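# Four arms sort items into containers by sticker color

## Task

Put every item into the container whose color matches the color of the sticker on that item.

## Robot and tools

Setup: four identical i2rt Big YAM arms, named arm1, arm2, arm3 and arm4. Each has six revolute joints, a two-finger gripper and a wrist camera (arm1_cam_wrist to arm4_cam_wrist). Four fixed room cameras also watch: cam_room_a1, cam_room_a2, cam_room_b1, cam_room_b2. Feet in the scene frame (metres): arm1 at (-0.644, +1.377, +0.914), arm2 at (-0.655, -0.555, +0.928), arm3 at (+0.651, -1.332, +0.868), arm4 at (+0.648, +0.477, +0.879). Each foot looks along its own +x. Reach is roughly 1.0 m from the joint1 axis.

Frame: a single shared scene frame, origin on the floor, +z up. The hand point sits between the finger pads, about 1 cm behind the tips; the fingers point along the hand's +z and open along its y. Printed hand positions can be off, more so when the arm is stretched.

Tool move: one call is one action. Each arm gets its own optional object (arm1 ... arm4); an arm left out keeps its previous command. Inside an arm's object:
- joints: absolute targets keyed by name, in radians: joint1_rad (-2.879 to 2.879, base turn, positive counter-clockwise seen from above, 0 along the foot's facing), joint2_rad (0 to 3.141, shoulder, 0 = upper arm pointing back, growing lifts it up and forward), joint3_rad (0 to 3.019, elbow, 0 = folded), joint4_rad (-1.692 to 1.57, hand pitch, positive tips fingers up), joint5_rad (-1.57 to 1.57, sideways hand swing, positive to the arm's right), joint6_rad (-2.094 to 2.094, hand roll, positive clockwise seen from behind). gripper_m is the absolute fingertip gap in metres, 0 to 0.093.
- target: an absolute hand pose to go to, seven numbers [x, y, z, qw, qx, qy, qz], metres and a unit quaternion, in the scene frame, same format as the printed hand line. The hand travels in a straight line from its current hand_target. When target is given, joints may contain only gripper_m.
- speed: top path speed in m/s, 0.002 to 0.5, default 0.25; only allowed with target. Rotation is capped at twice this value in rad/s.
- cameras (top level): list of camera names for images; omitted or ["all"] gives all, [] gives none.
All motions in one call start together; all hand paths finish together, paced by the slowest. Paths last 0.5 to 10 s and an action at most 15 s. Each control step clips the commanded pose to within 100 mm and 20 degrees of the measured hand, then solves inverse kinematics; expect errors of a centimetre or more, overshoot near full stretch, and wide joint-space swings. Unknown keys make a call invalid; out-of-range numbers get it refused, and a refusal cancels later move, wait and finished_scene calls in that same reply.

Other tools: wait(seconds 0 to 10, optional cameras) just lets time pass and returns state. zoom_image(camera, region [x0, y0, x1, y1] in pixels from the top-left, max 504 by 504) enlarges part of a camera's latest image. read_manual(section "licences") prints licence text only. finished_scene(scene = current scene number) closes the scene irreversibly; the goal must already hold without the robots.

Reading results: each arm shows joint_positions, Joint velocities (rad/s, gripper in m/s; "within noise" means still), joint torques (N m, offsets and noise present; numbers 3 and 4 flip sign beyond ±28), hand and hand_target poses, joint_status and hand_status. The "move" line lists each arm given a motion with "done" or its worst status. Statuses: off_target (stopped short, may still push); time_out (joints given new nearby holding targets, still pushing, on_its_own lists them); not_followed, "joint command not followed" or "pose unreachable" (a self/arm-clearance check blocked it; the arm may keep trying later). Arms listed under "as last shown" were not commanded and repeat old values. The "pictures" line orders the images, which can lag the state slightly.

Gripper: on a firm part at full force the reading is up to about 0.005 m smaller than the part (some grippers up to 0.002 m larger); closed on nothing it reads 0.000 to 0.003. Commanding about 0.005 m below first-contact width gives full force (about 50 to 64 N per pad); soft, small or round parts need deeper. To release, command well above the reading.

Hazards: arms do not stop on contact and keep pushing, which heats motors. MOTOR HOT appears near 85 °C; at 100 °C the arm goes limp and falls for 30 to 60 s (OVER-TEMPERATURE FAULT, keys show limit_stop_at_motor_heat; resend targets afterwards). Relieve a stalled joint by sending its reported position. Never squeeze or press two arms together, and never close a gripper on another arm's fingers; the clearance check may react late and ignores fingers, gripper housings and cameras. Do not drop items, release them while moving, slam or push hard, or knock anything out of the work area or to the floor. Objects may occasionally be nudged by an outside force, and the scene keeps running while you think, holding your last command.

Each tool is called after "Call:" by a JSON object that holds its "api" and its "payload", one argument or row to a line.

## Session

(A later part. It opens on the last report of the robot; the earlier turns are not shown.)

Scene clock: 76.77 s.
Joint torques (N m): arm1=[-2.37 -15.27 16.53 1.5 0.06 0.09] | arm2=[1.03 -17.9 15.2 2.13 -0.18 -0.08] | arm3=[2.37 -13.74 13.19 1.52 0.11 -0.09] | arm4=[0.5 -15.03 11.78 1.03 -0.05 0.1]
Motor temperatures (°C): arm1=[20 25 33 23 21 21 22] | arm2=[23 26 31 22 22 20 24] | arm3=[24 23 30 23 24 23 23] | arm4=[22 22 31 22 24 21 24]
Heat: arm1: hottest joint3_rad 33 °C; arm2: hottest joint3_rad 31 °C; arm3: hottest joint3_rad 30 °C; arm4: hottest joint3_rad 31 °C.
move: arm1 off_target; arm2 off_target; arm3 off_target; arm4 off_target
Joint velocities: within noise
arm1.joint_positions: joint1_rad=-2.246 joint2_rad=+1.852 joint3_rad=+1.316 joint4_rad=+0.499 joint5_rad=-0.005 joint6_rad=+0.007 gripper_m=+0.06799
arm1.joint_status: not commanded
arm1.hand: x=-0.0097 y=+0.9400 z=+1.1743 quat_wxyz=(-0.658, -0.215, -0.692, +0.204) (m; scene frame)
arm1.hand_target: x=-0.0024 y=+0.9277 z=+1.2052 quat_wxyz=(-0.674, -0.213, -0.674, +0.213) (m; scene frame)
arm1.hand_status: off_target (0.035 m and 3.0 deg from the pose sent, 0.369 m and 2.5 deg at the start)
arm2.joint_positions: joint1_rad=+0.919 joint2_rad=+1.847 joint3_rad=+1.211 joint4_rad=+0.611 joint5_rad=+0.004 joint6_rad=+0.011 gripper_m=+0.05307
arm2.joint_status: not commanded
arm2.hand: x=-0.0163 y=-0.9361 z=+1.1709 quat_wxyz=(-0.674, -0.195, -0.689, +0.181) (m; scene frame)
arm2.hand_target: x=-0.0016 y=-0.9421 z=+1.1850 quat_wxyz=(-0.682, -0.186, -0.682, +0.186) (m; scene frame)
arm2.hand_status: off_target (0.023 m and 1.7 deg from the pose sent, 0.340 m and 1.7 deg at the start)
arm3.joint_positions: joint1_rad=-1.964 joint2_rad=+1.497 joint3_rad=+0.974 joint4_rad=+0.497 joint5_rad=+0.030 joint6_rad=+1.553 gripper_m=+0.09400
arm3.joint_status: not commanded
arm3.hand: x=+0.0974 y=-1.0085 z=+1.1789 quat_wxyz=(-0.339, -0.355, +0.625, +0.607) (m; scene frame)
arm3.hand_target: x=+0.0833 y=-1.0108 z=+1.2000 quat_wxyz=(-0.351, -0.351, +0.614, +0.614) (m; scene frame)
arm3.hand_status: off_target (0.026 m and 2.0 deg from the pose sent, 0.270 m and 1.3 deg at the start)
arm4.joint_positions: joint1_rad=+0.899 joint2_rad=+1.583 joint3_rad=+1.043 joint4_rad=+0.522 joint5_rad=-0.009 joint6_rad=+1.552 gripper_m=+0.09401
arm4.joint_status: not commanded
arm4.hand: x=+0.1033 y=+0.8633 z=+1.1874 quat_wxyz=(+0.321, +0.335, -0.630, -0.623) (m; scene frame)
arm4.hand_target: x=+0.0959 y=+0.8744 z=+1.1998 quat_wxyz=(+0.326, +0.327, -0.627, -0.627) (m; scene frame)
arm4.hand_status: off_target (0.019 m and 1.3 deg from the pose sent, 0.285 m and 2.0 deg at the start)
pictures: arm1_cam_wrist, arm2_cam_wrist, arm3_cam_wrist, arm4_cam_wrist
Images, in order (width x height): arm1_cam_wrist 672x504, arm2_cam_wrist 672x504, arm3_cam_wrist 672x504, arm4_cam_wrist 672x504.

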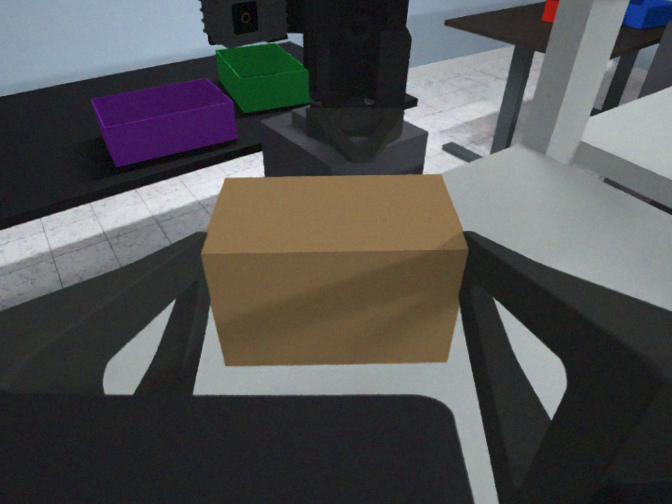

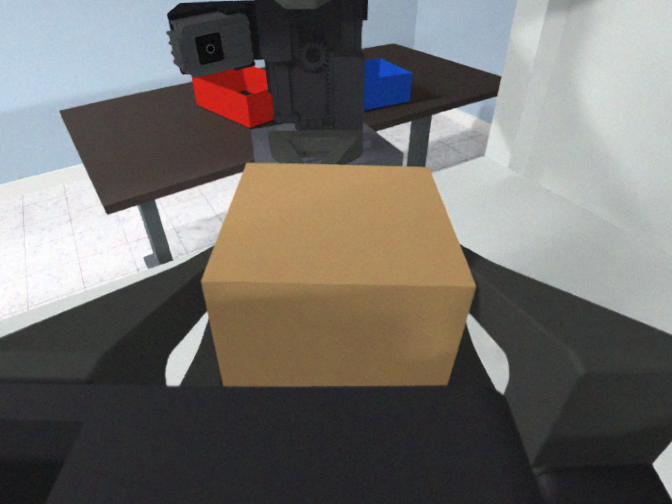

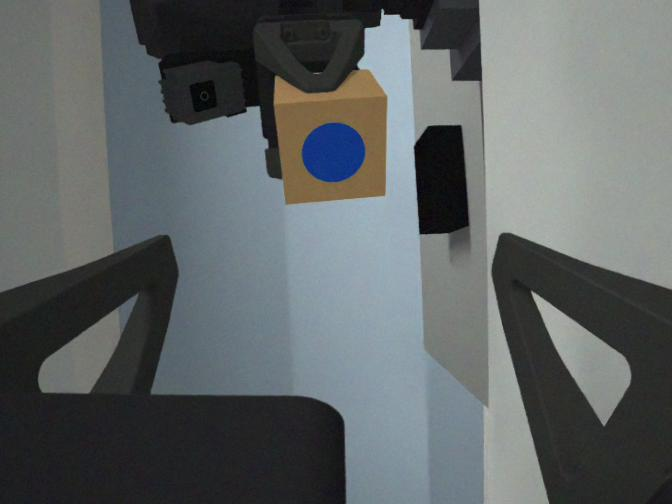

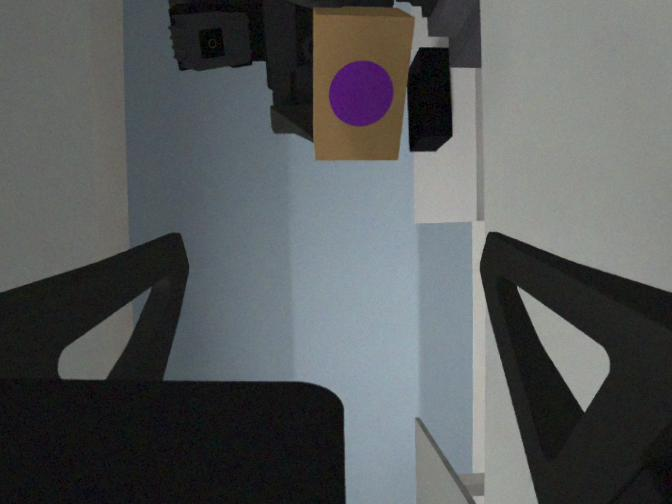

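Call:
{"api": "move", "payload": {
  "arm3": {"target":[-0.046,-0.947,1.193,0.3509,0.3509,-0.6139,-0.6139],"speed":0.15},
  "arm4": {"target":[-0.016,0.970,1.179,-0.3265,-0.3265,0.6272,0.6272],"speed":0.15},
  "cameras": ["arm1_cam_wrist","arm2_cam_wrist","arm3_cam_wrist","arm4_cam_wrist"]
}}

Scene clock: 99.50 s.
Joint torques (N m): arm1=[-2.9 -15.03 16.5 1.57 0.08 0.07] | arm2=[1.03 -18.08 15.2 2.14 -0.18 -0.07] | arm3=[2.55 -19.49 13.97 1.57 0.11 -0.09] | arm4=[0.09 -20.66 12.77 0.98 -0.02 0.09]
Motor temperatures (°C): arm1=[20 24 37 23 21 21 22] | arm2=[23 25 32 22 22 20 24] | arm3=[24 24 30 23 24 23 23] | arm4=[22 23 34 22 24 21 24]
Heat: arm1: hottest joint3_rad 37 °C; arm2: hottest joint3_rad 32 °C; arm3: hottest joint3_rad 30 °C; arm4: hottest joint3_rad 34 °C.
move: arm3 off_target; arm4 off_target
Joint velocities: within noise
arm1, arm2: as last shown
arm3.joint_positions: joint1_rad=-1.954 joint2_rad=+1.840 joint3_rad=+1.407 joint4_rad=+0.406 joint5_rad=+0.040 joint6_rad=+1.553 gripper_m=+0.09400
arm3.joint_status: not commanded
arm3.hand: x=-0.0292 y=-0.9437 z=+1.1723 quat_wxyz=(-0.339, -0.356, +0.625, +0.607) (m; scene frame)
arm3.hand_target: x=-0.0443 y=-0.9481 z=+1.1929 quat_wxyz=(-0.351, -0.351, +0.614, +0.614) (m; scene frame)
arm3.hand_status: off_target (0.027 m and 2.1 deg from the pose sent, 0.157 m and 2.0 deg at the start)
arm4.joint_positions: joint1_rad=+0.879 joint2_rad=+1.942 joint3_rad=+1.496 joint4_rad=+0.428 joint5_rad=-0.028 joint6_rad=+1.552 gripper_m=+0.09401
arm4.joint_status: not commanded
arm4.hand: x=-0.0079 y=+0.9572 z=+1.1694 quat_wxyz=(+0.321, +0.335, -0.630, -0.623) (m; scene frame)
arm4.hand_target: x=-0.0147 y=+0.9692 z=+1.1789 quat_wxyz=(+0.326, +0.327, -0.627, -0.627) (m; scene frame)
arm4.hand_status: off_target (0.018 m and 1.2 deg from the pose sent, 0.160 m and 1.2 deg at the start)
pictures: arm1_cam_wrist, arm2_cam_wrist, arm3_cam_wrist, arm4_cam_wrist
Images, in order (width x height): arm1_cam_wrist 672x504, arm2_cam_wrist 672x504, arm3_cam_wrist 672x504, arm4_cam_wrist 672x504.

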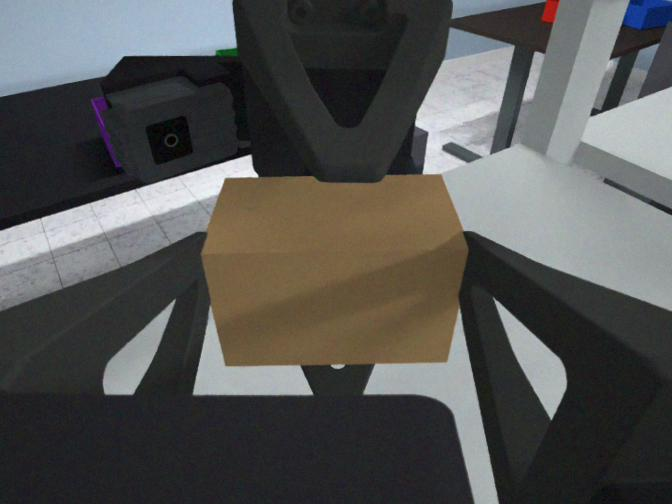

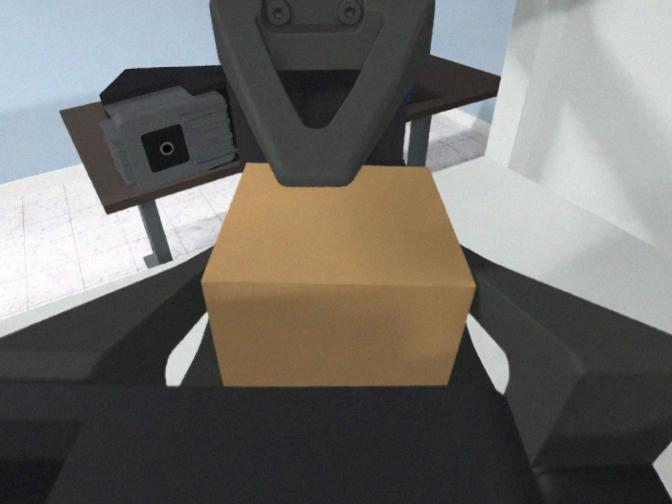

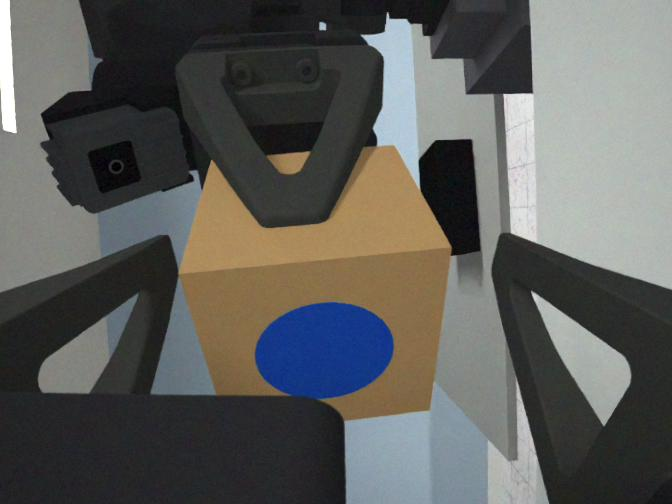

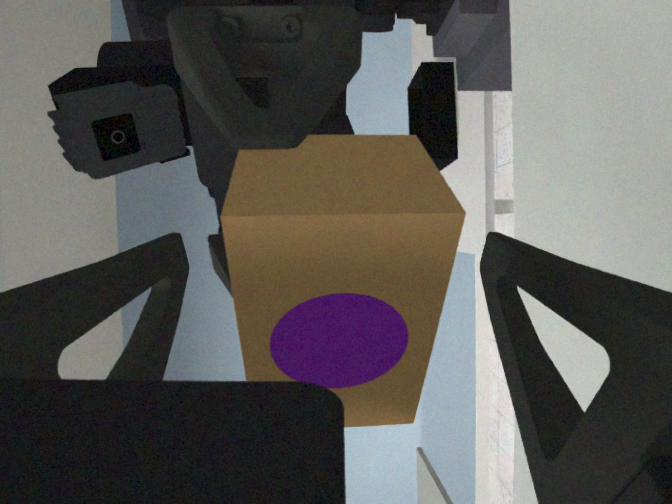

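Call:
{"api": "move", "payload": {
  "arm3": {"joints":{"gripper_m":0.045}},
  "arm4": {"joints":{"gripper_m":0.035}},
  "cameras": ["arm1_cam_wrist","arm2_cam_wrist"]
}}

Scene clock: 103.23 s.
Joint torques (N m): arm1=[-2.73 -15.44 16.35 1.65 0.08 -0.03] | arm2=[0.97 -18.2 15.19 2.29 -0.18 0.01] | arm3=[2.55 -20.13 13.61 1.62 0.05 -0.05] | arm4=[0.09 -21.13 12.71 1.1 -0.02 0]
Motor temperatures (°C): arm1=[20 24 38 23 21 21 22] | arm2=[23 25 33 22 22 20 24] | arm3=[24 24 31 23 24 23 23] | arm4=[22 23 34 22 24 21 24]
Heat: arm1: hottest joint3_rad 38 °C; arm2: hottest joint3_rad 33 °C; arm3: hottest joint3_rad 31 °C; arm4: hottest joint3_rad 34 °C.
move: arm3 off_target; arm4 off_target
Joint velocities: within noise
arm1.joint_positions: joint1_rad=-2.246 joint2_rad=+1.852 joint3_rad=+1.316 joint4_rad=+0.497 joint5_rad=-0.005 joint6_rad=+0.011 gripper_m=+0.06798
arm1.joint_status: not commanded
arm1.hand: x=-0.0097 y=+0.9400 z=+1.1739 quat_wxyz=(-0.658, -0.217, -0.693, +0.202) (m; scene frame)
arm1.hand_target: x=-0.0024 y=+0.9277 z=+1.2052 quat_wxyz=(-0.674, -0.212, -0.674, +0.213) (m; scene frame)
arm1.hand_status: not commanded
arm2.joint_positions: joint1_rad=+0.919 joint2_rad=+1.849 joint3_rad=+1.211 joint4_rad=+0.606 joint5_rad=+0.004 joint6_rad=+0.003 gripper_m=+0.05307
arm2.joint_status: not commanded
arm2.hand: x=-0.0162 y=-0.9361 z=+1.1686 quat_wxyz=(-0.671, -0.194, -0.692, +0.183) (m; scene frame)
arm2.hand_target: x=-0.0016 y=-0.9421 z=+1.1849 quat_wxyz=(-0.682, -0.186, -0.682, +0.186) (m; scene frame)
arm2.hand_status: not commanded
arm3.joint_positions: joint1_rad=-1.954 joint2_rad=+1.840 joint3_rad=+1.411 joint4_rad=+0.404 joint5_rad=+0.041 joint6_rad=+1.551 gripper_m=+0.05484
arm3.joint_status: gripper_m off_target (ended at +0.05487, target +0.04500)
arm3.hand: x=-0.0297 y=-0.9435 z=+1.1739 quat_wxyz=(-0.338, -0.356, +0.625, +0.608) (m; scene frame)
arm3.hand_target: x=-0.0442 y=-0.9480 z=+1.1929 quat_wxyz=(-0.351, -0.351, +0.614, +0.614) (m; scene frame)
arm3.hand_status: not commanded
arm4.joint_positions: joint1_rad=+0.879 joint2_rad=+1.942 joint3_rad=+1.497 joint4_rad=+0.426 joint5_rad=-0.029 joint6_rad=+1.560 gripper_m=+0.04509
arm4.joint_status: gripper_m off_target (ended at +0.04512, target +0.03500)
arm4.hand: x=-0.0079 y=+0.9574 z=+1.1696 quat_wxyz=(+0.323, +0.333, -0.631, -0.622) (m; scene frame)
arm4.hand_target: x=-0.0148 y=+0.9691 z=+1.1789 quat_wxyz=(+0.327, +0.327, -0.627, -0.627) (m; scene frame)
arm4.hand_status: not commanded
pictures: arm1_cam_wrist, arm2_cam_wrist
Images, in order (width x height): arm1_cam_wrist 672x504, arm2_cam_wrist 672x504.

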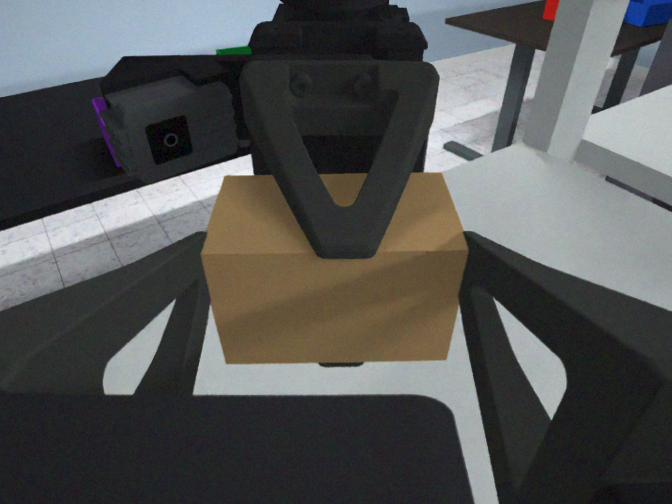

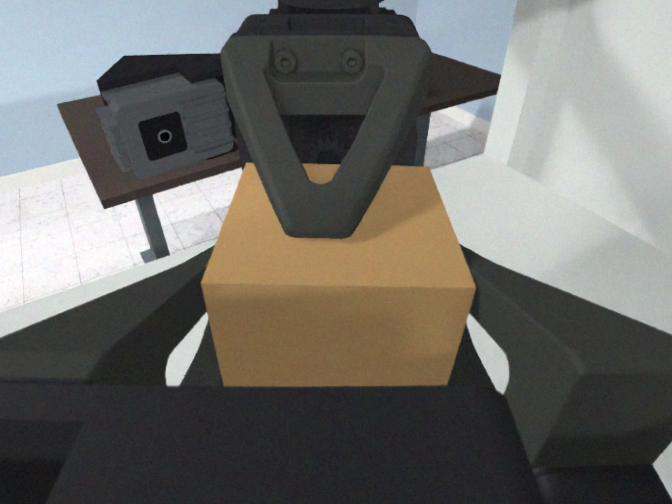

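Call:
{"api": "move", "payload": {
  "arm1": {"joints":{"gripper_m":0.085}},
  "arm2": {"joints":{"gripper_m":0.085}},
  "cameras": []
}}

Call:
{"api": "move", "payload": {
  "arm1": {"target":[-0.30,1.136,1.19,0.6744,0.2126,0.6744,-0.2126]},
  "arm2": {"target":[-0.293,-0.768,1.18,0.6822,0.186,0.6822,-0.186]},
  "cameras": ["arm3_cam_wrist","arm4_cam_wrist"]
}}

Call:
{"api": "move", "payload": {
  "arm3": {"target":[0.32,-1.133,1.18,0.3509,0.3509,-0.6139,-0.6139]},
  "arm4": {"target":[0.32,0.706,1.18,-0.3265,-0.3265,0.6272,0.6272]},
  "cameras": []
}}

Call:
{"api": "move", "payload": {
  "arm3": {"joints":{"joint2_rad":0.55,"joint3_rad":1.3,"joint4_rad":-1.2}},
  "arm4": {"joints":{"joint2_rad":0.55,"joint3_rad":1.3,"joint4_rad":-1.2}},
  "cameras": []
}}

Call:
{"api": "move", "payload": {
  "arm3": {"joints":{"joint1_rad":1.01,"joint6_rad":-0.609}},
  "arm4": {"joints":{"joint1_rad":-1.171,"joint6_rad":0.532}},
  "cameras": ["arm3_cam_wrist","arm4_cam_wrist"]
}}

Call:
{"api": "move", "payload": {
  "arm3": {"target":[1.158,-1.746,0.93,0,0.0384,0.9993,0]},
  "arm4": {"target":[1.123,0.709,0.93,0,0.0384,0.9993,0]},
  "cameras": ["arm3_cam_wrist","arm4_cam_wrist"]
}}

Scene clock: 121.57 s.
Joint torques (N m): arm1=[-2.32 -15.21 16.29 1.66 0.09 -0.03] | arm2=[1.03 -18.02 14.94 2.32 -0.18 0] | arm3=[2.43 -20.13 13.61 1.69 0.06 -0.07] | arm4=[-0.03 -20.95 12.66 1.06 0 -0.01]
Motor temperatures (°C): arm1=[20 25 40 23 21 21 22] | arm2=[23 26 34 22 22 20 24] | arm3=[24 24 31 23 24 23 24] | arm4=[22 24 35 22 24 21 25]
Heat: arm1: hottest joint3_rad 40 °C; arm2: hottest joint3_rad 34 °C; arm3: hottest joint3_rad 31 °C; arm4: hottest joint3_rad 35 °C.
move: arm1 done; arm2 done
Joint velocities: within noise
arm1.joint_positions: joint1_rad=-2.246 joint2_rad=+1.852 joint3_rad=+1.316 joint4_rad=+0.497 joint5_rad=-0.005 joint6_rad=+0.011 gripper_m=+0.08496
arm1.joint_status: all done
arm1.hand: x=-0.0097 y=+0.9399 z=+1.1741 quat_wxyz=(-0.658, -0.217, -0.692, +0.202) (m; scene frame)
arm1.hand_target: x=-0.0024 y=+0.9277 z=+1.2052 quat_wxyz=(-0.674, -0.212, -0.674, +0.213) (m; scene frame)
arm1.hand_status: not commanded
arm2.joint_positions: joint1_rad=+0.919 joint2_rad=+1.849 joint3_rad=+1.214 joint4_rad=+0.606 joint5_rad=+0.004 joint6_rad=+0.003 gripper_m=+0.08493
arm2.joint_status: all done
arm2.hand: x=-0.0155 y=-0.9365 z=+1.1705 quat_wxyz=(-0.672, -0.193, -0.691, +0.183) (m; scene frame)
arm2.hand_target: x=-0.0015 y=-0.9422 z=+1.1851 quat_wxyz=(-0.682, -0.186, -0.682, +0.186) (m; scene frame)
arm2.hand_status: not commanded
arm3.joint_positions: joint1_rad=-1.954 joint2_rad=+1.841 joint3_rad=+1.411 joint4_rad=+0.402 joint5_rad=+0.041 joint6_rad=+1.552 gripper_m=+0.05479
arm3.joint_status: not commanded
arm3.hand: x=-0.0299 y=-0.9434 z=+1.1723 quat_wxyz=(-0.338, -0.356, +0.626, +0.606) (m; scene frame)
arm3.hand_target: x=-0.0442 y=-0.9479 z=+1.1929 quat_wxyz=(-0.351, -0.351, +0.614, +0.614) (m; scene frame)
arm3.hand_status: not commanded
arm4.joint_positions: joint1_rad=+0.879 joint2_rad=+1.943 joint3_rad=+1.497 joint4_rad=+0.426 joint5_rad=-0.029 joint6_rad=+1.560 gripper_m=+0.04509
arm4.joint_status: not commanded
arm4.hand: x=-0.0080 y=+0.9574 z=+1.1693 quat_wxyz=(+0.323, +0.333, -0.631, -0.621) (m; scene frame)
arm4.hand_target: x=-0.0148 y=+0.9692 z=+1.1787 quat_wxyz=(+0.326, +0.327, -0.627, -0.627) (m; scene frame)
arm4.hand_status: not commanded
pictures: none
No camera images: "cameras" was empty.

Scene clock: 123.70 s.
Joint torques (N m): arm1=[-3.19 -0.67 11.29 1.39 -0.07 -0.03] | arm2=[1.55 -5.36 9.59 1.94 0.15 0] | arm3=[2.49 -20.13 13.6 1.72 0.06 -0.08] | arm4=[0.26 -20.95 12.64 1.21 -0.01 0]
Motor temperatures (°C): arm1=[20 25 39 23 21 21 22] | arm2=[23 26 34 22 22 20 24] | arm3=[24 25 31 23 24 23 24] | arm4=[22 24 35 22 24 21 25]
Heat: arm1: hottest joint3_rad 39 °C; arm2: hottest joint3_rad 34 °C; arm3: hottest joint3_rad 31 °C; arm4: hottest joint3_rad 35 °C.
move: arm1 done; arm2 done
Joint velocities: within noise
arm1.joint_positions: joint1_rad=-2.246 joint2_rad=+0.893 joint3_rad=+0.369 joint4_rad=+0.545 joint5_rad=-0.006 joint6_rad=+0.011 gripper_m=+0.08496
arm1.joint_status: not commanded
arm1.hand: x=-0.2989 y=+1.1410 z=+1.1901 quat_wxyz=(-0.678, -0.210, -0.673, +0.208) (m; scene frame)
arm1.hand_target: x=-0.3000 y=+1.1361 z=+1.1900 quat_wxyz=(-0.674, -0.213, -0.674, +0.213) (m; scene frame)
arm1.hand_status: done (0.005 m and 0.7 deg from the pose sent, 0.351 m and 3.1 deg at the start)
arm2.joint_positions: joint1_rad=+0.919 joint2_rad=+0.987 joint3_rad=+0.344 joint4_rad=+0.669 joint5_rad=+0.004 joint6_rad=+0.003 gripper_m=+0.08493
arm2.joint_status: not commanded
arm2.hand: x=-0.2935 y=-0.7719 z=+1.1891 quat_wxyz=(-0.691, -0.188, -0.672, +0.188) (m; scene frame)
arm2.hand_target: x=-0.2931 y=-0.7681 z=+1.1802 quat_wxyz=(-0.682, -0.186, -0.682, +0.186) (m; scene frame)
arm2.hand_status: done (0.010 m and 1.5 deg from the pose sent, 0.325 m and 1.7 deg at the start)
arm3, arm4: as last shown
pictures: arm3_cam_wrist, arm4_cam_wrist
Images, in order (width x height): arm3_cam_wrist 672x504, arm4_cam_wrist 672x504.

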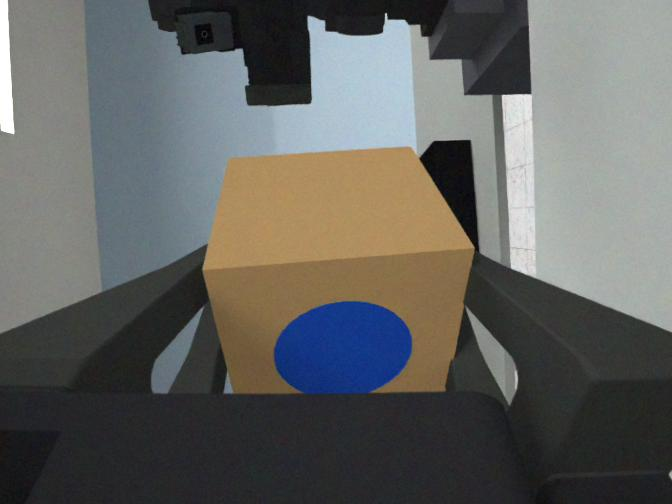

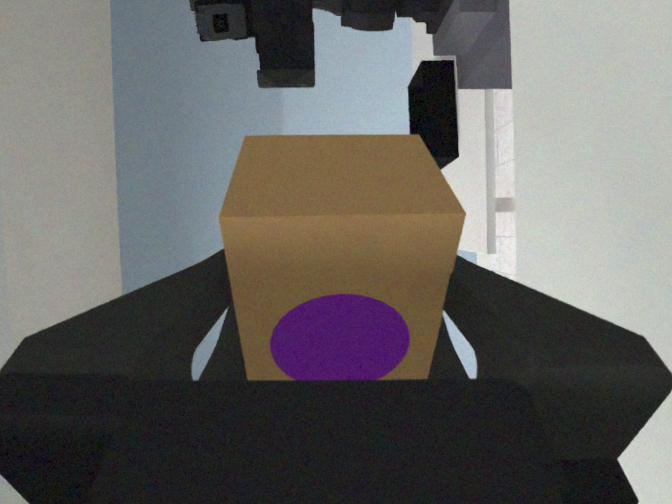

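Scene clock: 126.10 s.
Joint torques (N m): arm1=[-2.78 -1.55 11.38 1.36 -0.04 -0.01] | arm2=[1.61 -5.42 9.59 1.96 0.13 0.01] | arm3=[0.21 -1.55 9.89 1.63 -0.11 -0.08] | arm4=[1.03 -3.08 9.7 1.07 0.23 0]
Motor temperatures (°C): arm1=[20 25 39 23 21 21 22] | arm2=[23 26 34 22 22 20 24] | arm3=[24 25 31 23 24 23 24] | arm4=[22 24 35 22 24 21 25]
Heat: arm1: hottest joint3_rad 39 °C; arm2: hottest joint3_rad 34 °C; arm3: hottest joint3_rad 31 °C; arm4: hottest joint3_rad 35 °C.
move: arm3 done; arm4 done
Joint velocities: within noise
arm1.joint_positions: joint1_rad=-2.247 joint2_rad=+0.893 joint3_rad=+0.369 joint4_rad=+0.545 joint5_rad=-0.006 joint6_rad=+0.011 gripper_m=+0.08496
arm1.joint_status: not commanded
arm1.hand: x=-0.2990 y=+1.1408 z=+1.1901 quat_wxyz=(-0.678, -0.210, -0.673, +0.208) (m; scene frame)
arm1.hand_target: x=-0.3001 y=+1.1360 z=+1.1900 quat_wxyz=(-0.674, -0.213, -0.674, +0.213) (m; scene frame)
arm1.hand_status: not commanded
arm2: as last shown
arm2.joint_positions: joint1_rad=+0.919 joint2_rad=+0.987 joint3_rad=+0.344 joint4_rad=+0.668 joint5_rad=+0.004 joint6_rad=+0.003 gripper_m=+0.08493
arm2.hand: x=-0.2935 y=-0.7719 z=+1.1890 quat_wxyz=(-0.691, -0.188, -0.672, +0.188) (m; scene frame)
arm3.joint_positions: joint1_rad=-1.963 joint2_rad=+0.678 joint3_rad=+0.395 joint4_rad=+0.300 joint5_rad=+0.007 joint6_rad=+1.552 gripper_m=+0.05478
arm3.joint_status: not commanded
arm3.hand: x=+0.3183 y=-1.1382 z=+1.1827 quat_wxyz=(-0.354, -0.355, +0.608, +0.616) (m; scene frame)
arm3.hand_target: x=+0.3201 y=-1.1331 z=+1.1800 quat_wxyz=(-0.351, -0.351, +0.614, +0.614) (m; scene frame)
arm3.hand_status: done (0.006 m and 1.0 deg from the pose sent, 0.398 m and 2.2 deg at the start)
arm4.joint_positions: joint1_rad=+0.908 joint2_rad=+0.775 joint3_rad=+0.384 joint4_rad=+0.397 joint5_rad=+0.009 joint6_rad=+1.560 gripper_m=+0.04509
arm4.joint_status: not commanded
arm4.hand: x=+0.3233 y=+0.7068 z=+1.1796 quat_wxyz=(+0.325, +0.326, -0.625, -0.631) (m; scene frame)
arm4.hand_target: x=+0.3201 y=+0.7060 z=+1.1799 quat_wxyz=(+0.326, +0.327, -0.627, -0.627) (m; scene frame)
arm4.hand_status: done (0.003 m and 0.6 deg from the pose sent, 0.413 m and 1.1 deg at the start)
pictures: none
No camera images: "cameras" was empty.

Scene clock: 127.87 s.
Joint torques (N m): arm1=[-2.96 -1.03 11.3 1.35 -0.08 -0.03] | arm2=[1.55 -5.3 9.62 1.98 0.14 -0.01] | arm3=[0.26 1.96 12.15 1.52 -0.03 -0.07] | arm4=[1.55 2.02 10.88 1.07 0.27 -0.01]
Motor temperatures (°C): arm1=[20 25 39 23 21 21 22] | arm2=[23 26 34 22 22 20 24] | arm3=[24 25 31 23 24 23 24] | arm4=[22 24 36 22 24 21 26]
Heat: arm1: hottest joint3_rad 39 °C; arm2: hottest joint3_rad 34 °C; arm3: hottest joint3_rad 31 °C; arm4: hottest joint3_rad 36 °C.
move: arm3 done; arm4 done
Joint velocities: within noise
arm1, arm2: as last shown
arm3.joint_positions: joint1_rad=-1.963 joint2_rad=+0.549 joint3_rad=+1.254 joint4_rad=-1.196 joint5_rad=+0.007 joint6_rad=+1.553 gripper_m=+0.05479
arm3.joint_status: all done
arm3.hand: x=+0.4404 y=-1.2044 z=+1.3835 quat_wxyz=(-0.256, -0.436, +0.741, +0.442) (m; scene frame)
arm3.hand_target: x=+0.4475 y=-1.2045 z=+1.4053 quat_wxyz=(-0.263, -0.424, +0.736, +0.458) (m; scene frame)
arm3.hand_status: not commanded
arm4.joint_positions: joint1_rad=+0.908 joint2_rad=+0.550 joint3_rad=+1.255 joint4_rad=-1.190 joint5_rad=+0.009 joint6_rad=+1.560 gripper_m=+0.04513
arm4.joint_status: all done
arm4.hand: x=+0.4518 y=+0.6192 z=+1.3990 quat_wxyz=(+0.236, +0.398, -0.758, -0.461) (m; scene frame)
arm4.hand_target: x=+0.4574 y=+0.6139 z=+1.4194 quat_wxyz=(+0.245, +0.393, -0.749, -0.473) (m; scene frame)
arm4.hand_status: not commanded
pictures: none
No camera images: "cameras" was empty.

Scene clock: 130.20 s.
Joint torques (N m): arm1=[-2.73 -1.03 11.36 1.48 -0.02 -0.01] | arm2=[1.55 -5.42 9.61 1.95 0.14 0] | arm3=[2.08 2.26 12.05 1.59 0.04 -0.08] | arm4=[0.44 1.96 10.93 1.02 0.13 -0.12]
Motor temperatures (°C): arm1=[20 25 39 23 21 21 22] | arm2=[23 26 34 22 22 20 24] | arm3=[24 25 31 23 24 23 24] | arm4=[22 24 36 22 24 21 26]
Heat: arm1: hottest joint3_rad 39 °C; arm2: hottest joint3_rad 34 °C; arm3: hottest joint3_rad 31 °C; arm4: hottest joint3_rad 36 °C.
move: arm3 done; arm4 done
Joint velocities: within noise
arm1, arm2: as last shown
arm1.hand_target: x=-0.3000 y=+1.1360 z=+1.1900 quat_wxyz=(-0.674, -0.213, -0.674, +0.213) (m; scene frame)
arm3.joint_positions: joint1_rad=+0.999 joint2_rad=+0.549 joint3_rad=+1.254 joint4_rad=-1.196 joint5_rad=+0.003 joint6_rad=-0.601 gripper_m=+0.05448
arm3.joint_status: all done
arm3.hand: x=+0.8358 y=-1.4797 z=+1.3876 quat_wxyz=(-0.410, -0.037, -0.854, +0.317) (m; scene frame)
arm3.hand_target: x=+0.8324 y=-1.4735 z=+1.4095 quat_wxyz=(-0.424, -0.029, -0.844, +0.327) (m; scene frame)
arm3.hand_status: not commanded
arm4.joint_positions: joint1_rad=-1.168 joint2_rad=+0.550 joint3_rad=+1.255 joint4_rad=-1.190 joint5_rad=+0.012 joint6_rad=+0.545 gripper_m=+0.04515
arm4.joint_status: all done
arm4.hand: x=+0.8692 y=+0.5846 z=+1.3971 quat_wxyz=(-0.453, -0.040, -0.857, -0.243) (m; scene frame)
arm4.hand_target: x=+0.8629 y=+0.5805 z=+1.4176 quat_wxyz=(-0.469, -0.035, -0.848, -0.246) (m; scene frame)
arm4.hand_status: not commanded
pictures: arm3_cam_wrist, arm4_cam_wrist
Images, in order (width x height): arm3_cam_wrist 672x504, arm4_cam_wrist 672x504.

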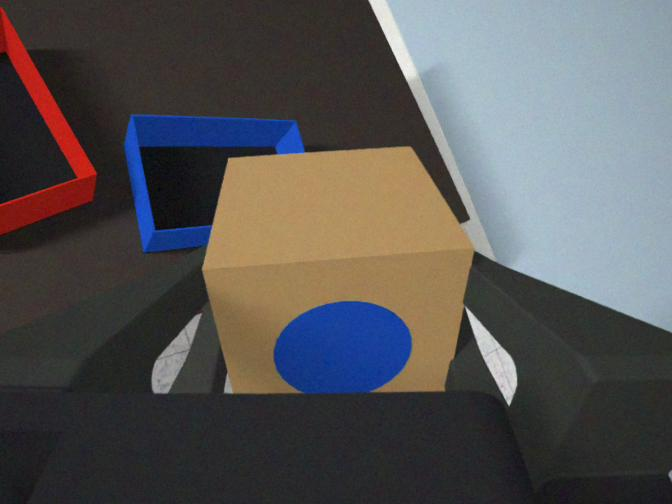

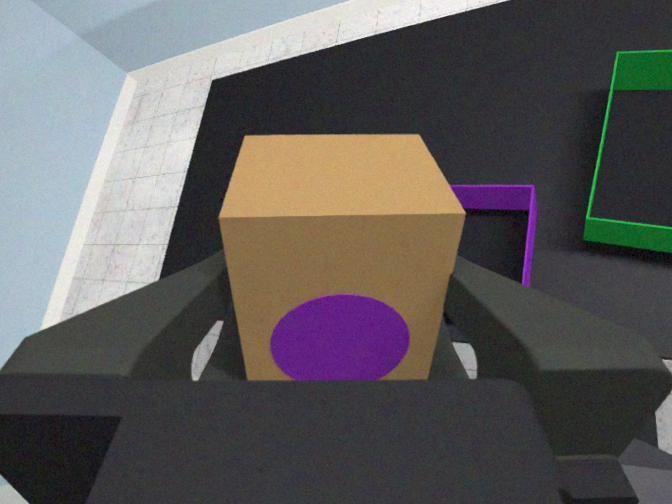

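Scene clock: 133.57 s.
Joint torques (N m): arm1=[-2.08 -0.79 11.29 1.28 -0.06 0] | arm2=[1.55 -5.42 9.61 1.96 0.14 0] | arm3=[1.32 -24.82 12.53 -0.53 -0.13 -0.13] | arm4=[0.73 -18.84 10.36 -0.4 0.01 -0.1]
Motor temperatures (°C): arm1=[20 25 38 23 21 21 22] | arm2=[23 26 34 22 22 20 24] | arm3=[24 25 32 23 24 23 24] | arm4=[22 24 36 22 24 21 26]
Heat: arm1: hottest joint3_rad 38 °C; arm2: hottest joint3_rad 34 °C; arm3: hottest joint3_rad 32 °C; arm4: hottest joint3_rad 36 °C.
move: arm3 off_target; arm4 off_target
Joint velocities: within noise
arm1, arm2: as last shown
arm3.joint_positions: joint1_rad=+0.999 joint2_rad=+2.170 joint3_rad=+1.832 joint4_rad=-1.293 joint5_rad=-0.007 joint6_rad=-0.604 gripper_m=+0.05443
arm3.joint_status: not commanded
arm3.hand: x=+1.1416 y=-1.7373 z=+0.9067 quat_wxyz=(+0.021, -0.045, -0.999, -0.014) (m; scene frame)
arm3.hand_target: x=+1.1570 y=-1.7453 z=+0.9303 quat_wxyz=(+0.000, -0.038, -0.999, +0.000) (m; scene frame)
arm3.hand_status: off_target (0.030 m and 3.0 deg from the pose sent, 0.620 m and 62.5 deg at the start)
arm4.joint_positions: joint1_rad=-1.168 joint2_rad=+1.841 joint3_rad=+1.311 joint4_rad=-1.070 joint5_rad=+0.002 joint6_rad=+0.544 gripper_m=+0.04514
arm4.joint_status: not commanded
arm4.hand: x=+1.1061 y=+0.7031 z=+0.9148 quat_wxyz=(+0.015, -0.042, -0.999, +0.010) (m; scene frame)
arm4.hand_target: x=+1.1224 y=+0.7086 z=+0.9303 quat_wxyz=(+0.000, -0.038, -0.999, +0.000) (m; scene frame)
arm4.hand_status: off_target (0.024 m and 2.1 deg from the pose sent, 0.546 m and 61.9 deg at the start)
pictures: arm3_cam_wrist, arm4_cam_wrist
Images, in order (width x height): arm3_cam_wrist 672x504, arm4_cam_wrist 672x504.

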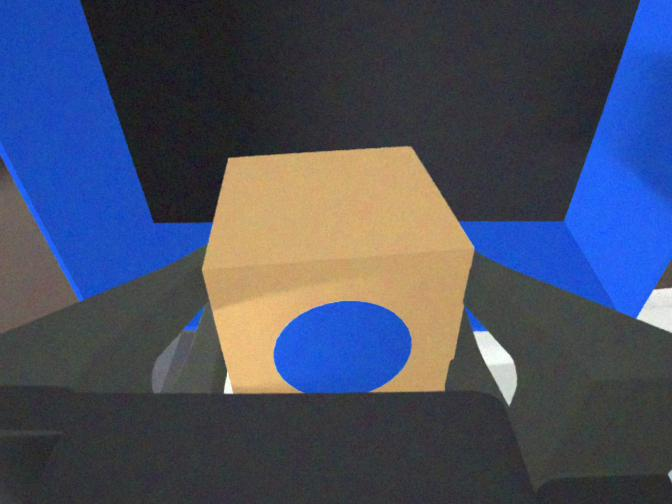

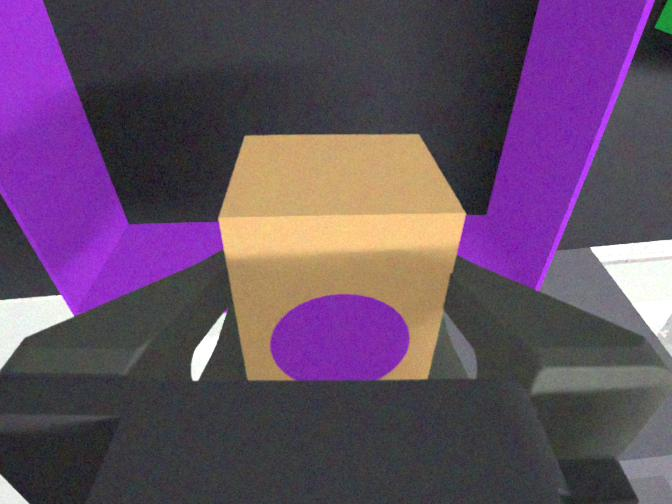

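Call:
{"api": "move", "payload": {
  "arm3": {"target":[1.166,-1.748,0.772,0,0.0384,0.9993,0],"speed":0.2},
  "arm4": {"target":[1.130,0.706,0.755,0,0.0384,0.9993,0],"speed":0.2},
  "cameras": ["arm3_cam_wrist","arm4_cam_wrist"]
}}

Scene clock: 141.40 s.
Joint torques (N m): arm1=[-2.37 -0.91 11.28 1.28 -0.11 0.01] | arm2=[1.49 -5.48 9.58 1.98 0.14 0] | arm3=[1.96 -25.17 7.69 0.27 -0.13 -0.05] | arm4=[0.26 -20.31 5.86 0.43 -0.01 -0.06]
Motor temperatures (°C): arm1=[20 25 38 23 21 21 22] | arm2=[23 26 34 22 22 20 23] | arm3=[24 25 31 23 24 23 24] | arm4=[22 24 35 22 24 21 26]
Heat: arm1: hottest joint3_rad 38 °C; arm2: hottest joint3_rad 34 °C; arm3: hottest joint3_rad 31 °C; arm4: hottest joint3_rad 35 °C.
move: arm3 done; arm4 done
Joint velocities: within noise
arm1, arm2: as last shown
arm3.joint_positions: joint1_rad=+0.999 joint2_rad=+2.368 joint3_rad=+1.804 joint4_rad=-1.029 joint5_rad=-0.007 joint6_rad=-0.604 gripper_m=+0.05444
arm3.joint_status: not commanded
arm3.hand: x=+1.1577 y=-1.7523 z=+0.7707 quat_wxyz=(+0.006, -0.045, -0.999, -0.003) (m; scene frame)
arm3.hand_target: x=+1.1659 y=-1.7480 z=+0.7719 quat_wxyz=(+0.000, -0.038, -0.999, +0.000) (m; scene frame)
arm3.hand_status: done (0.009 m and 1.0 deg from the pose sent, 0.137 m and 3.0 deg at the start)
arm4.joint_positions: joint1_rad=-1.176 joint2_rad=+2.128 joint3_rad=+1.274 joint4_rad=-0.721 joint5_rad=+0.002 joint6_rad=+0.534 gripper_m=+0.04514
arm4.joint_status: not commanded
arm4.hand: x=+1.1241 y=+0.7071 z=+0.7581 quat_wxyz=(+0.004, -0.041, -0.999, +0.004) (m; scene frame)
arm4.hand_target: x=+1.1299 y=+0.7060 z=+0.7550 quat_wxyz=(+0.000, -0.038, -0.999, +0.000) (m; scene frame)
arm4.hand_status: done (0.007 m and 0.7 deg from the pose sent, 0.162 m and 2.1 deg at the start)
pictures: arm3_cam_wrist, arm4_cam_wrist
Images, in order (width x height): arm3_cam_wrist 672x504, arm4_cam_wrist 672x504.

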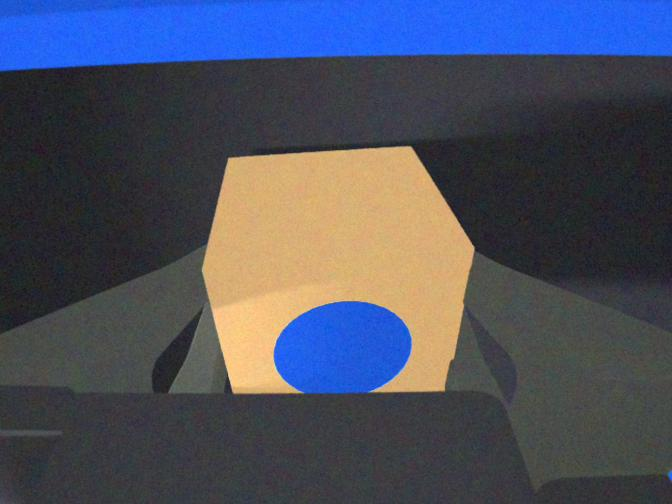

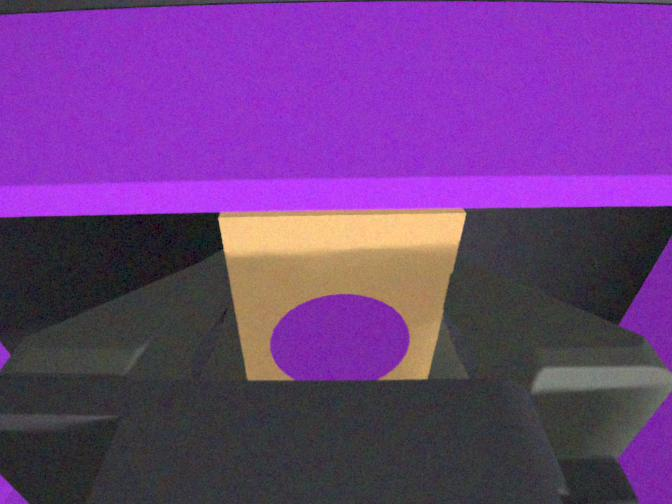

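Call:
{"api": "move", "payload": {
  "arm3": {"target":[1.155,-1.742,0.765,0,0.0384,0.9993,0],"speed":0.1},
  "arm4": {"target":[1.092,0.707,0.758,0,0.0384,0.9993,0],"speed":0.1},
  "cameras": ["arm3_cam_wrist","arm4_cam_wrist"]
}}

Scene clock: 153.50 s.
Joint torques (N m): arm1=[-2.37 -0.79 11.29 1.39 -0.08 -0.02] | arm2=[1.55 -5.54 9.59 1.95 0.14 0] | arm3=[1.49 -25.47 5.97 0.08 -0.11 -0.08] | arm4=[1.08 -21.6 4.75 0.31 0.04 0.19]
Motor temperatures (°C): arm1=[20 24 37 23 21 21 22] | arm2=[23 25 34 22 22 20 23] | arm3=[24 25 31 23 24 23 24] | arm4=[22 24 34 22 24 21 26]
Heat: arm1: hottest joint3_rad 37 °C; arm2: hottest joint3_rad 34 °C; arm3: hottest joint3_rad 31 °C; arm4: hottest joint3_rad 34 °C.
move: arm3 done; arm4 off_target
Joint velocities: within noise
arm1, arm2: as last shown
arm3.joint_positions: joint1_rad=+0.999 joint2_rad=+2.352 joint3_rad=+1.766 joint4_rad=-0.984 joint5_rad=-0.007 joint6_rad=-0.604 gripper_m=+0.05444
arm3.joint_status: not commanded
arm3.hand: x=+1.1557 y=-1.7507 z=+0.7681 quat_wxyz=(-0.003, -0.044, -0.999, +0.004) (m; scene frame)
arm3.hand_target: x=+1.1549 y=-1.7421 z=+0.7649 quat_wxyz=(+0.000, -0.038, -0.999, +0.000) (m; scene frame)
arm3.hand_status: done (0.009 m and 0.9 deg from the pose sent, 0.012 m and 1.0 deg at the start)
arm4.joint_positions: joint1_rad=-1.153 joint2_rad=+2.095 joint3_rad=+1.168 joint4_rad=-0.668 joint5_rad=+0.002 joint6_rad=+0.541 gripper_m=+0.04514
arm4.joint_status: not commanded
arm4.hand: x=+1.0864 y=+0.7013 z=+0.7491 quat_wxyz=(+0.013, -0.033, -0.999, +0.009) (m; scene frame)
arm4.hand_target: x=+1.0919 y=+0.7071 z=+0.7580 quat_wxyz=(+0.000, -0.038, -0.999, +0.000) (m; scene frame)
arm4.hand_status: off_target (0.012 m and 1.8 deg from the pose sent, 0.032 m and 0.7 deg at the start)
pictures: arm3_cam_wrist, arm4_cam_wrist
Images, in order (width x height): arm3_cam_wrist 672x504, arm4_cam_wrist 672x504.

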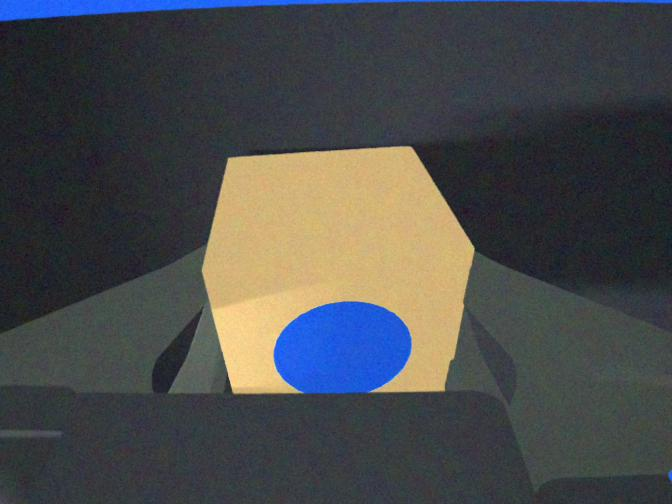

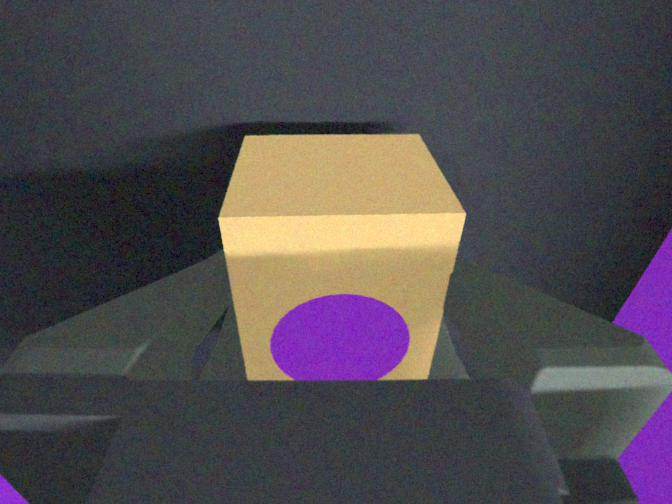

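Call:
{"api": "move", "payload": {
  "arm3": {"target":[1.155,-1.742,0.754,0,0.0384,0.9993,0],"speed":0.06},
  "arm4": {"target":[1.092,0.707,0.746,0,0.0384,0.9993,0],"speed":0.06},
  "cameras": ["arm3_cam_wrist","arm4_cam_wrist"]
}}

Scene clock: 157.73 s.
Joint torques (N m): arm1=[-2.73 -1.03 11.4 1.46 -0.06 -0.04] | arm2=[1.44 -5.36 9.59 1.95 0.15 0] | arm3=[1.55 -23.94 6.06 0.66 -0.11 -0.08] | arm4=[0.97 -19.25 4.94 0.4 0.07 0.16]
Motor temperatures (°C): arm1=[20 24 37 23 21 21 22] | arm2=[23 25 34 22 22 20 23] | arm3=[24 25 30 23 24 23 24] | arm4=[22 24 34 22 24 21 26]
Heat: arm1: hottest joint3_rad 37 °C; arm2: hottest joint3_rad 34 °C; arm3: hottest joint3_rad 30 °C; arm4: hottest joint3_rad 34 °C.
move: arm3 off_target; arm4 done
Joint velocities: within noise
arm1, arm2: as last shown
arm3.joint_positions: joint1_rad=+0.999 joint2_rad=+2.352 joint3_rad=+1.764 joint4_rad=-0.980 joint5_rad=-0.007 joint6_rad=-0.604 gripper_m=+0.05444
arm3.joint_status: not commanded
arm3.hand: x=+1.1557 y=-1.7507 z=+0.7674 quat_wxyz=(-0.004, -0.044, -0.999, +0.005) (m; scene frame)
arm3.hand_target: x=+1.1547 y=-1.7419 z=+0.7541 quat_wxyz=(+0.000, -0.038, -0.999, +0.000) (m; scene frame)
arm3.hand_status: off_target (0.016 m and 1.0 deg from the pose sent, 0.017 m and 0.9 deg at the start)
arm4.joint_positions: joint1_rad=-1.153 joint2_rad=+2.095 joint3_rad=+1.168 joint4_rad=-0.644 joint5_rad=+0.002 joint6_rad=+0.541 gripper_m=+0.04514
arm4.joint_status: not commanded
arm4.hand: x=+1.0917 y=+0.7040 z=+0.7489 quat_wxyz=(+0.002, -0.034, -0.999, +0.003) (m; scene frame)
arm4.hand_target: x=+1.0920 y=+0.7071 z=+0.7461 quat_wxyz=(+0.000, -0.038, -0.999, +0.000) (m; scene frame)
arm4.hand_status: done (0.004 m and 0.7 deg from the pose sent, 0.009 m and 1.9 deg at the start)
pictures: arm3_cam_wrist, arm4_cam_wrist
Images, in order (width x height): arm3_cam_wrist 672x504, arm4_cam_wrist 672x504.

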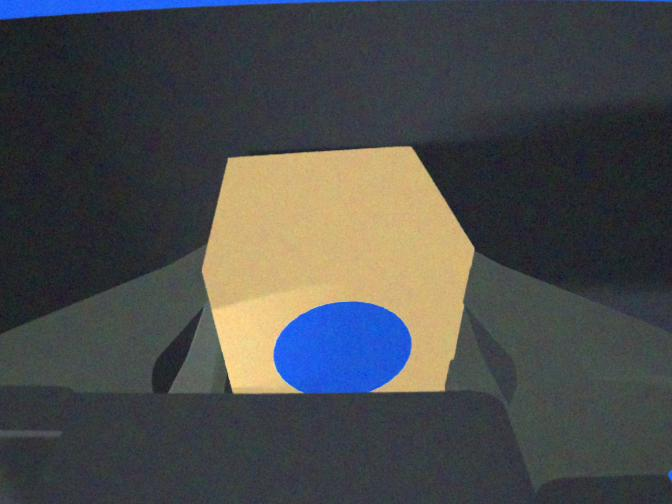

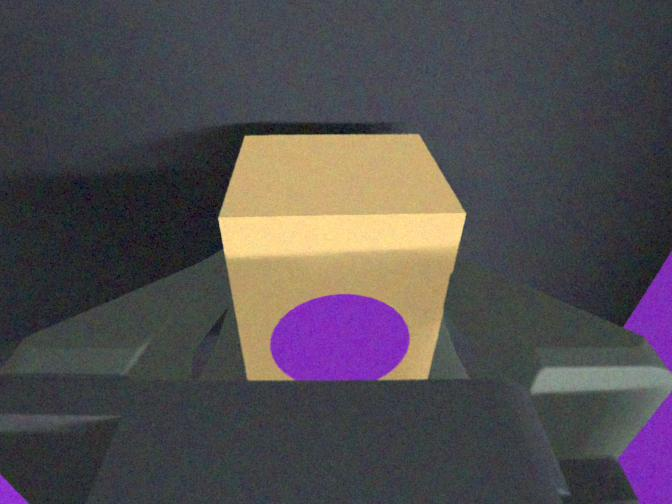

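Call:
{"api": "move", "payload": {
  "arm3": {"target":[1.155,-1.742,0.746,0,0.0384,0.9993,0],"speed":0.06},
  "arm4": {"target":[1.092,0.707,0.734,0,0.0384,0.9993,0],"speed":0.06},
  "cameras": ["arm3_cam_wrist","arm4_cam_wrist"]
}}

Scene clock: 163.97 s.
Joint torques (N m): arm1=[-3.14 -0.97 11.28 1.44 -0.06 -0.03] | arm2=[1.61 -5.48 9.61 1.98 0.14 -0.01] | arm3=[1.73 -22.89 6.05 1.1 -0.12 -0.08] | arm4=[0.79 -17.55 4.98 0.51 0.07 0.18]
Motor temperatures (°C): arm1=[20 24 37 23 21 21 22] | arm2=[23 25 33 22 22 20 23] | arm3=[24 25 30 23 24 23 24] | arm4=[22 24 33 22 24 21 26]
Heat: arm1: hottest joint3_rad 37 °C; arm2: hottest joint3_rad 33 °C; arm3: hottest joint3_rad 30 °C; arm4: hottest joint3_rad 33 °C.
move: arm3 off_target; arm4 off_target
Joint velocities: within noise
arm1: as last shown
arm2.joint_positions: joint1_rad=+0.919 joint2_rad=+0.987 joint3_rad=+0.344 joint4_rad=+0.668 joint5_rad=+0.004 joint6_rad=+0.003 gripper_m=+0.08493
arm2.joint_status: not commanded
arm2.hand: x=-0.2935 y=-0.7719 z=+1.1890 quat_wxyz=(-0.691, -0.188, -0.672, +0.188) (m; scene frame)
arm2.hand_target: x=-0.2931 y=-0.7681 z=+1.1802 quat_wxyz=(-0.682, -0.186, -0.682, +0.186) (m; scene frame)
arm2.hand_status: not commanded
arm3.joint_positions: joint1_rad=+0.999 joint2_rad=+2.352 joint3_rad=+1.762 joint4_rad=-0.977 joint5_rad=-0.007 joint6_rad=-0.604 gripper_m=+0.05444
arm3.joint_status: not commanded
arm3.hand: x=+1.1557 y=-1.7507 z=+0.7671 quat_wxyz=(-0.005, -0.044, -0.999, +0.005) (m; scene frame)
arm3.hand_target: x=+1.1544 y=-1.7418 z=+0.7466 quat_wxyz=(+0.000, -0.038, -0.999, +0.000) (m; scene frame)
arm3.hand_status: off_target (0.023 m and 1.1 deg from the pose sent, 0.023 m and 1.0 deg at the start)
arm4.joint_positions: joint1_rad=-1.153 joint2_rad=+2.101 joint3_rad=+1.168 joint4_rad=-0.620 joint5_rad=+0.002 joint6_rad=+0.541 gripper_m=+0.04514
arm4.joint_status: not commanded
arm4.hand: x=+1.0955 y=+0.7060 z=+0.7462 quat_wxyz=(-0.006, -0.034, -0.999, -0.002) (m; scene frame)
arm4.hand_target: x=+1.0918 y=+0.7069 z=+0.7343 quat_wxyz=(+0.000, -0.038, -0.999, +0.000) (m; scene frame)
arm4.hand_status: off_target (0.013 m and 0.9 deg from the pose sent, 0.015 m and 0.7 deg at the start)
pictures: arm3_cam_wrist, arm4_cam_wrist
Images, in order (width x height): arm3_cam_wrist 672x504, arm4_cam_wrist 672x504.

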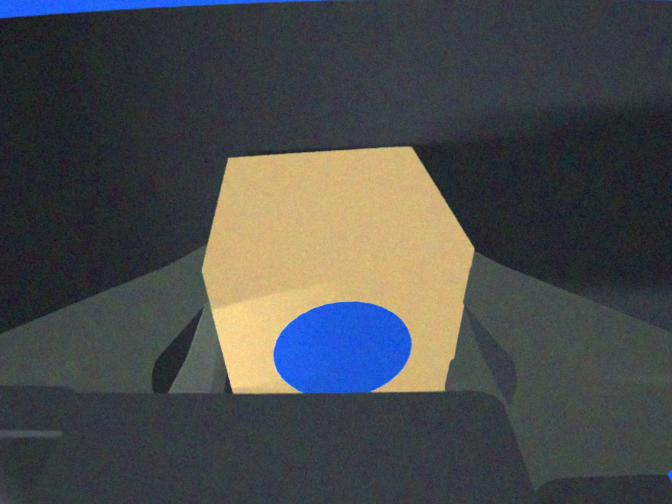

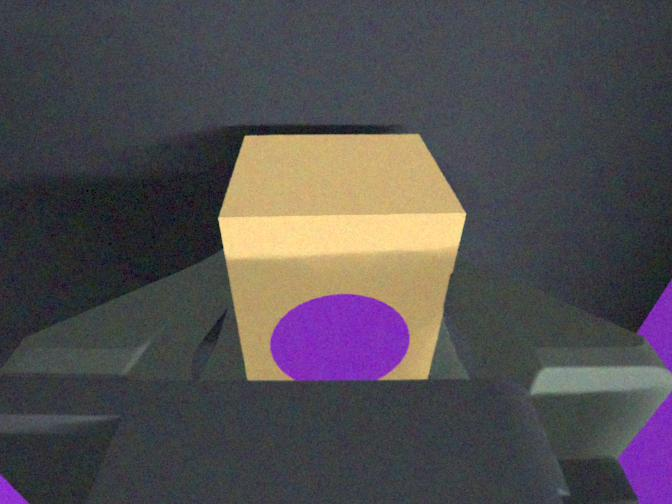

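Call:
{"api": "move", "payload": {
  "arm3": {"joints":{"gripper_m":0.068}},
  "arm4": {"target":[1.090,0.707,0.726,0,0.0384,0.9993,0],"speed":0.06},
  "cameras": ["arm3_cam_wrist","arm4_cam_wrist"]
}}

Scene clock: 168.60 s.
Joint torques (N m): arm1=[-2.67 -0.85 11.32 1.32 -0.04 -0.02] | arm2=[1.55 -5.36 9.61 1.96 0.15 0] | arm3=[1.49 -23.3 6.86 0.4 -0.11 -0.08] | arm4=[1.26 -17.32 4.55 0.47 0.03 0.14]
Motor temperatures (°C): arm1=[20 24 37 23 21 21 22] | arm2=[23 25 33 22 22 20 23] | arm3=[24 25 30 23 24 23 24] | arm4=[22 24 33 22 24 21 26]
Heat: arm1: hottest joint3_rad 37 °C; arm2: hottest joint3_rad 33 °C; arm3: hottest joint3_rad 30 °C; arm4: hottest joint3_rad 33 °C.
move: arm3 done; arm4 off_target
Joint velocities: within noise
arm1.joint_positions: joint1_rad=-2.247 joint2_rad=+0.893 joint3_rad=+0.369 joint4_rad=+0.545 joint5_rad=-0.006 joint6_rad=+0.011 gripper_m=+0.08496
arm1.joint_status: not commanded
arm1.hand: x=-0.2990 y=+1.1408 z=+1.1901 quat_wxyz=(-0.678, -0.210, -0.673, +0.208) (m; scene frame)
arm1.hand_target: x=-0.3000 y=+1.1360 z=+1.1900 quat_wxyz=(-0.674, -0.213, -0.674, +0.213) (m; scene frame)
arm1.hand_status: not commanded
arm2: as last shown
arm3.joint_positions: joint1_rad=+0.999 joint2_rad=+2.358 joint3_rad=+1.752 joint4_rad=-0.961 joint5_rad=-0.008 joint6_rad=-0.604 gripper_m=+0.06796
arm3.joint_status: all done
arm3.hand: x=+1.1541 y=-1.7494 z=+0.7600 quat_wxyz=(-0.005, -0.044, -0.999, +0.005) (m; scene frame)
arm3.hand_target: x=+1.1544 y=-1.7418 z=+0.7465 quat_wxyz=(+0.000, -0.038, -0.999, +0.000) (m; scene frame)
arm3.hand_status: not commanded
arm4.joint_positions: joint1_rad=-1.153 joint2_rad=+2.117 joint3_rad=+1.168 joint4_rad=-0.601 joint5_rad=+0.002 joint6_rad=+0.543 gripper_m=+0.04514
arm4.joint_status: not commanded
arm4.hand: x=+1.0959 y=+0.7062 z=+0.7386 quat_wxyz=(-0.007, -0.034, -0.999, -0.002) (m; scene frame)
arm4.hand_target: x=+1.0898 y=+0.7069 z=+0.7263 quat_wxyz=(+0.000, -0.038, -0.999, +0.000) (m; scene frame)
arm4.hand_status: off_target (0.014 m and 1.0 deg from the pose sent, 0.021 m and 0.9 deg at the start)
pictures: arm3_cam_wrist, arm4_cam_wrist
Images, in order (width x height): arm3_cam_wrist 672x504, arm4_cam_wrist 672x504.

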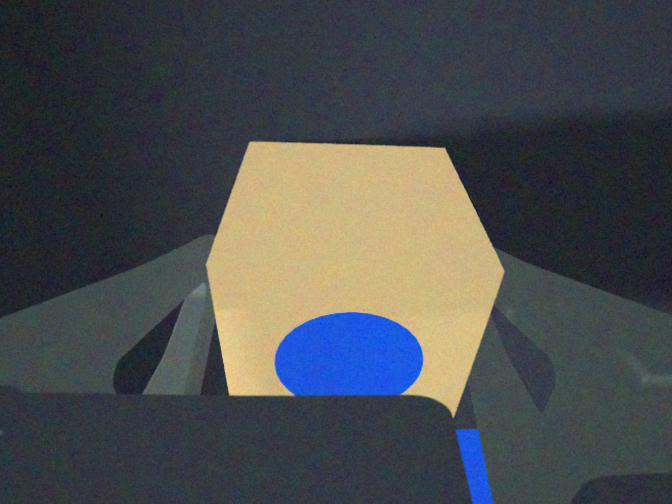

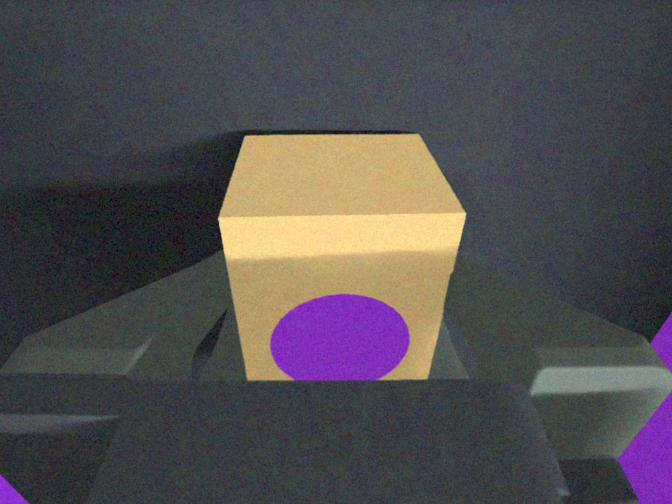

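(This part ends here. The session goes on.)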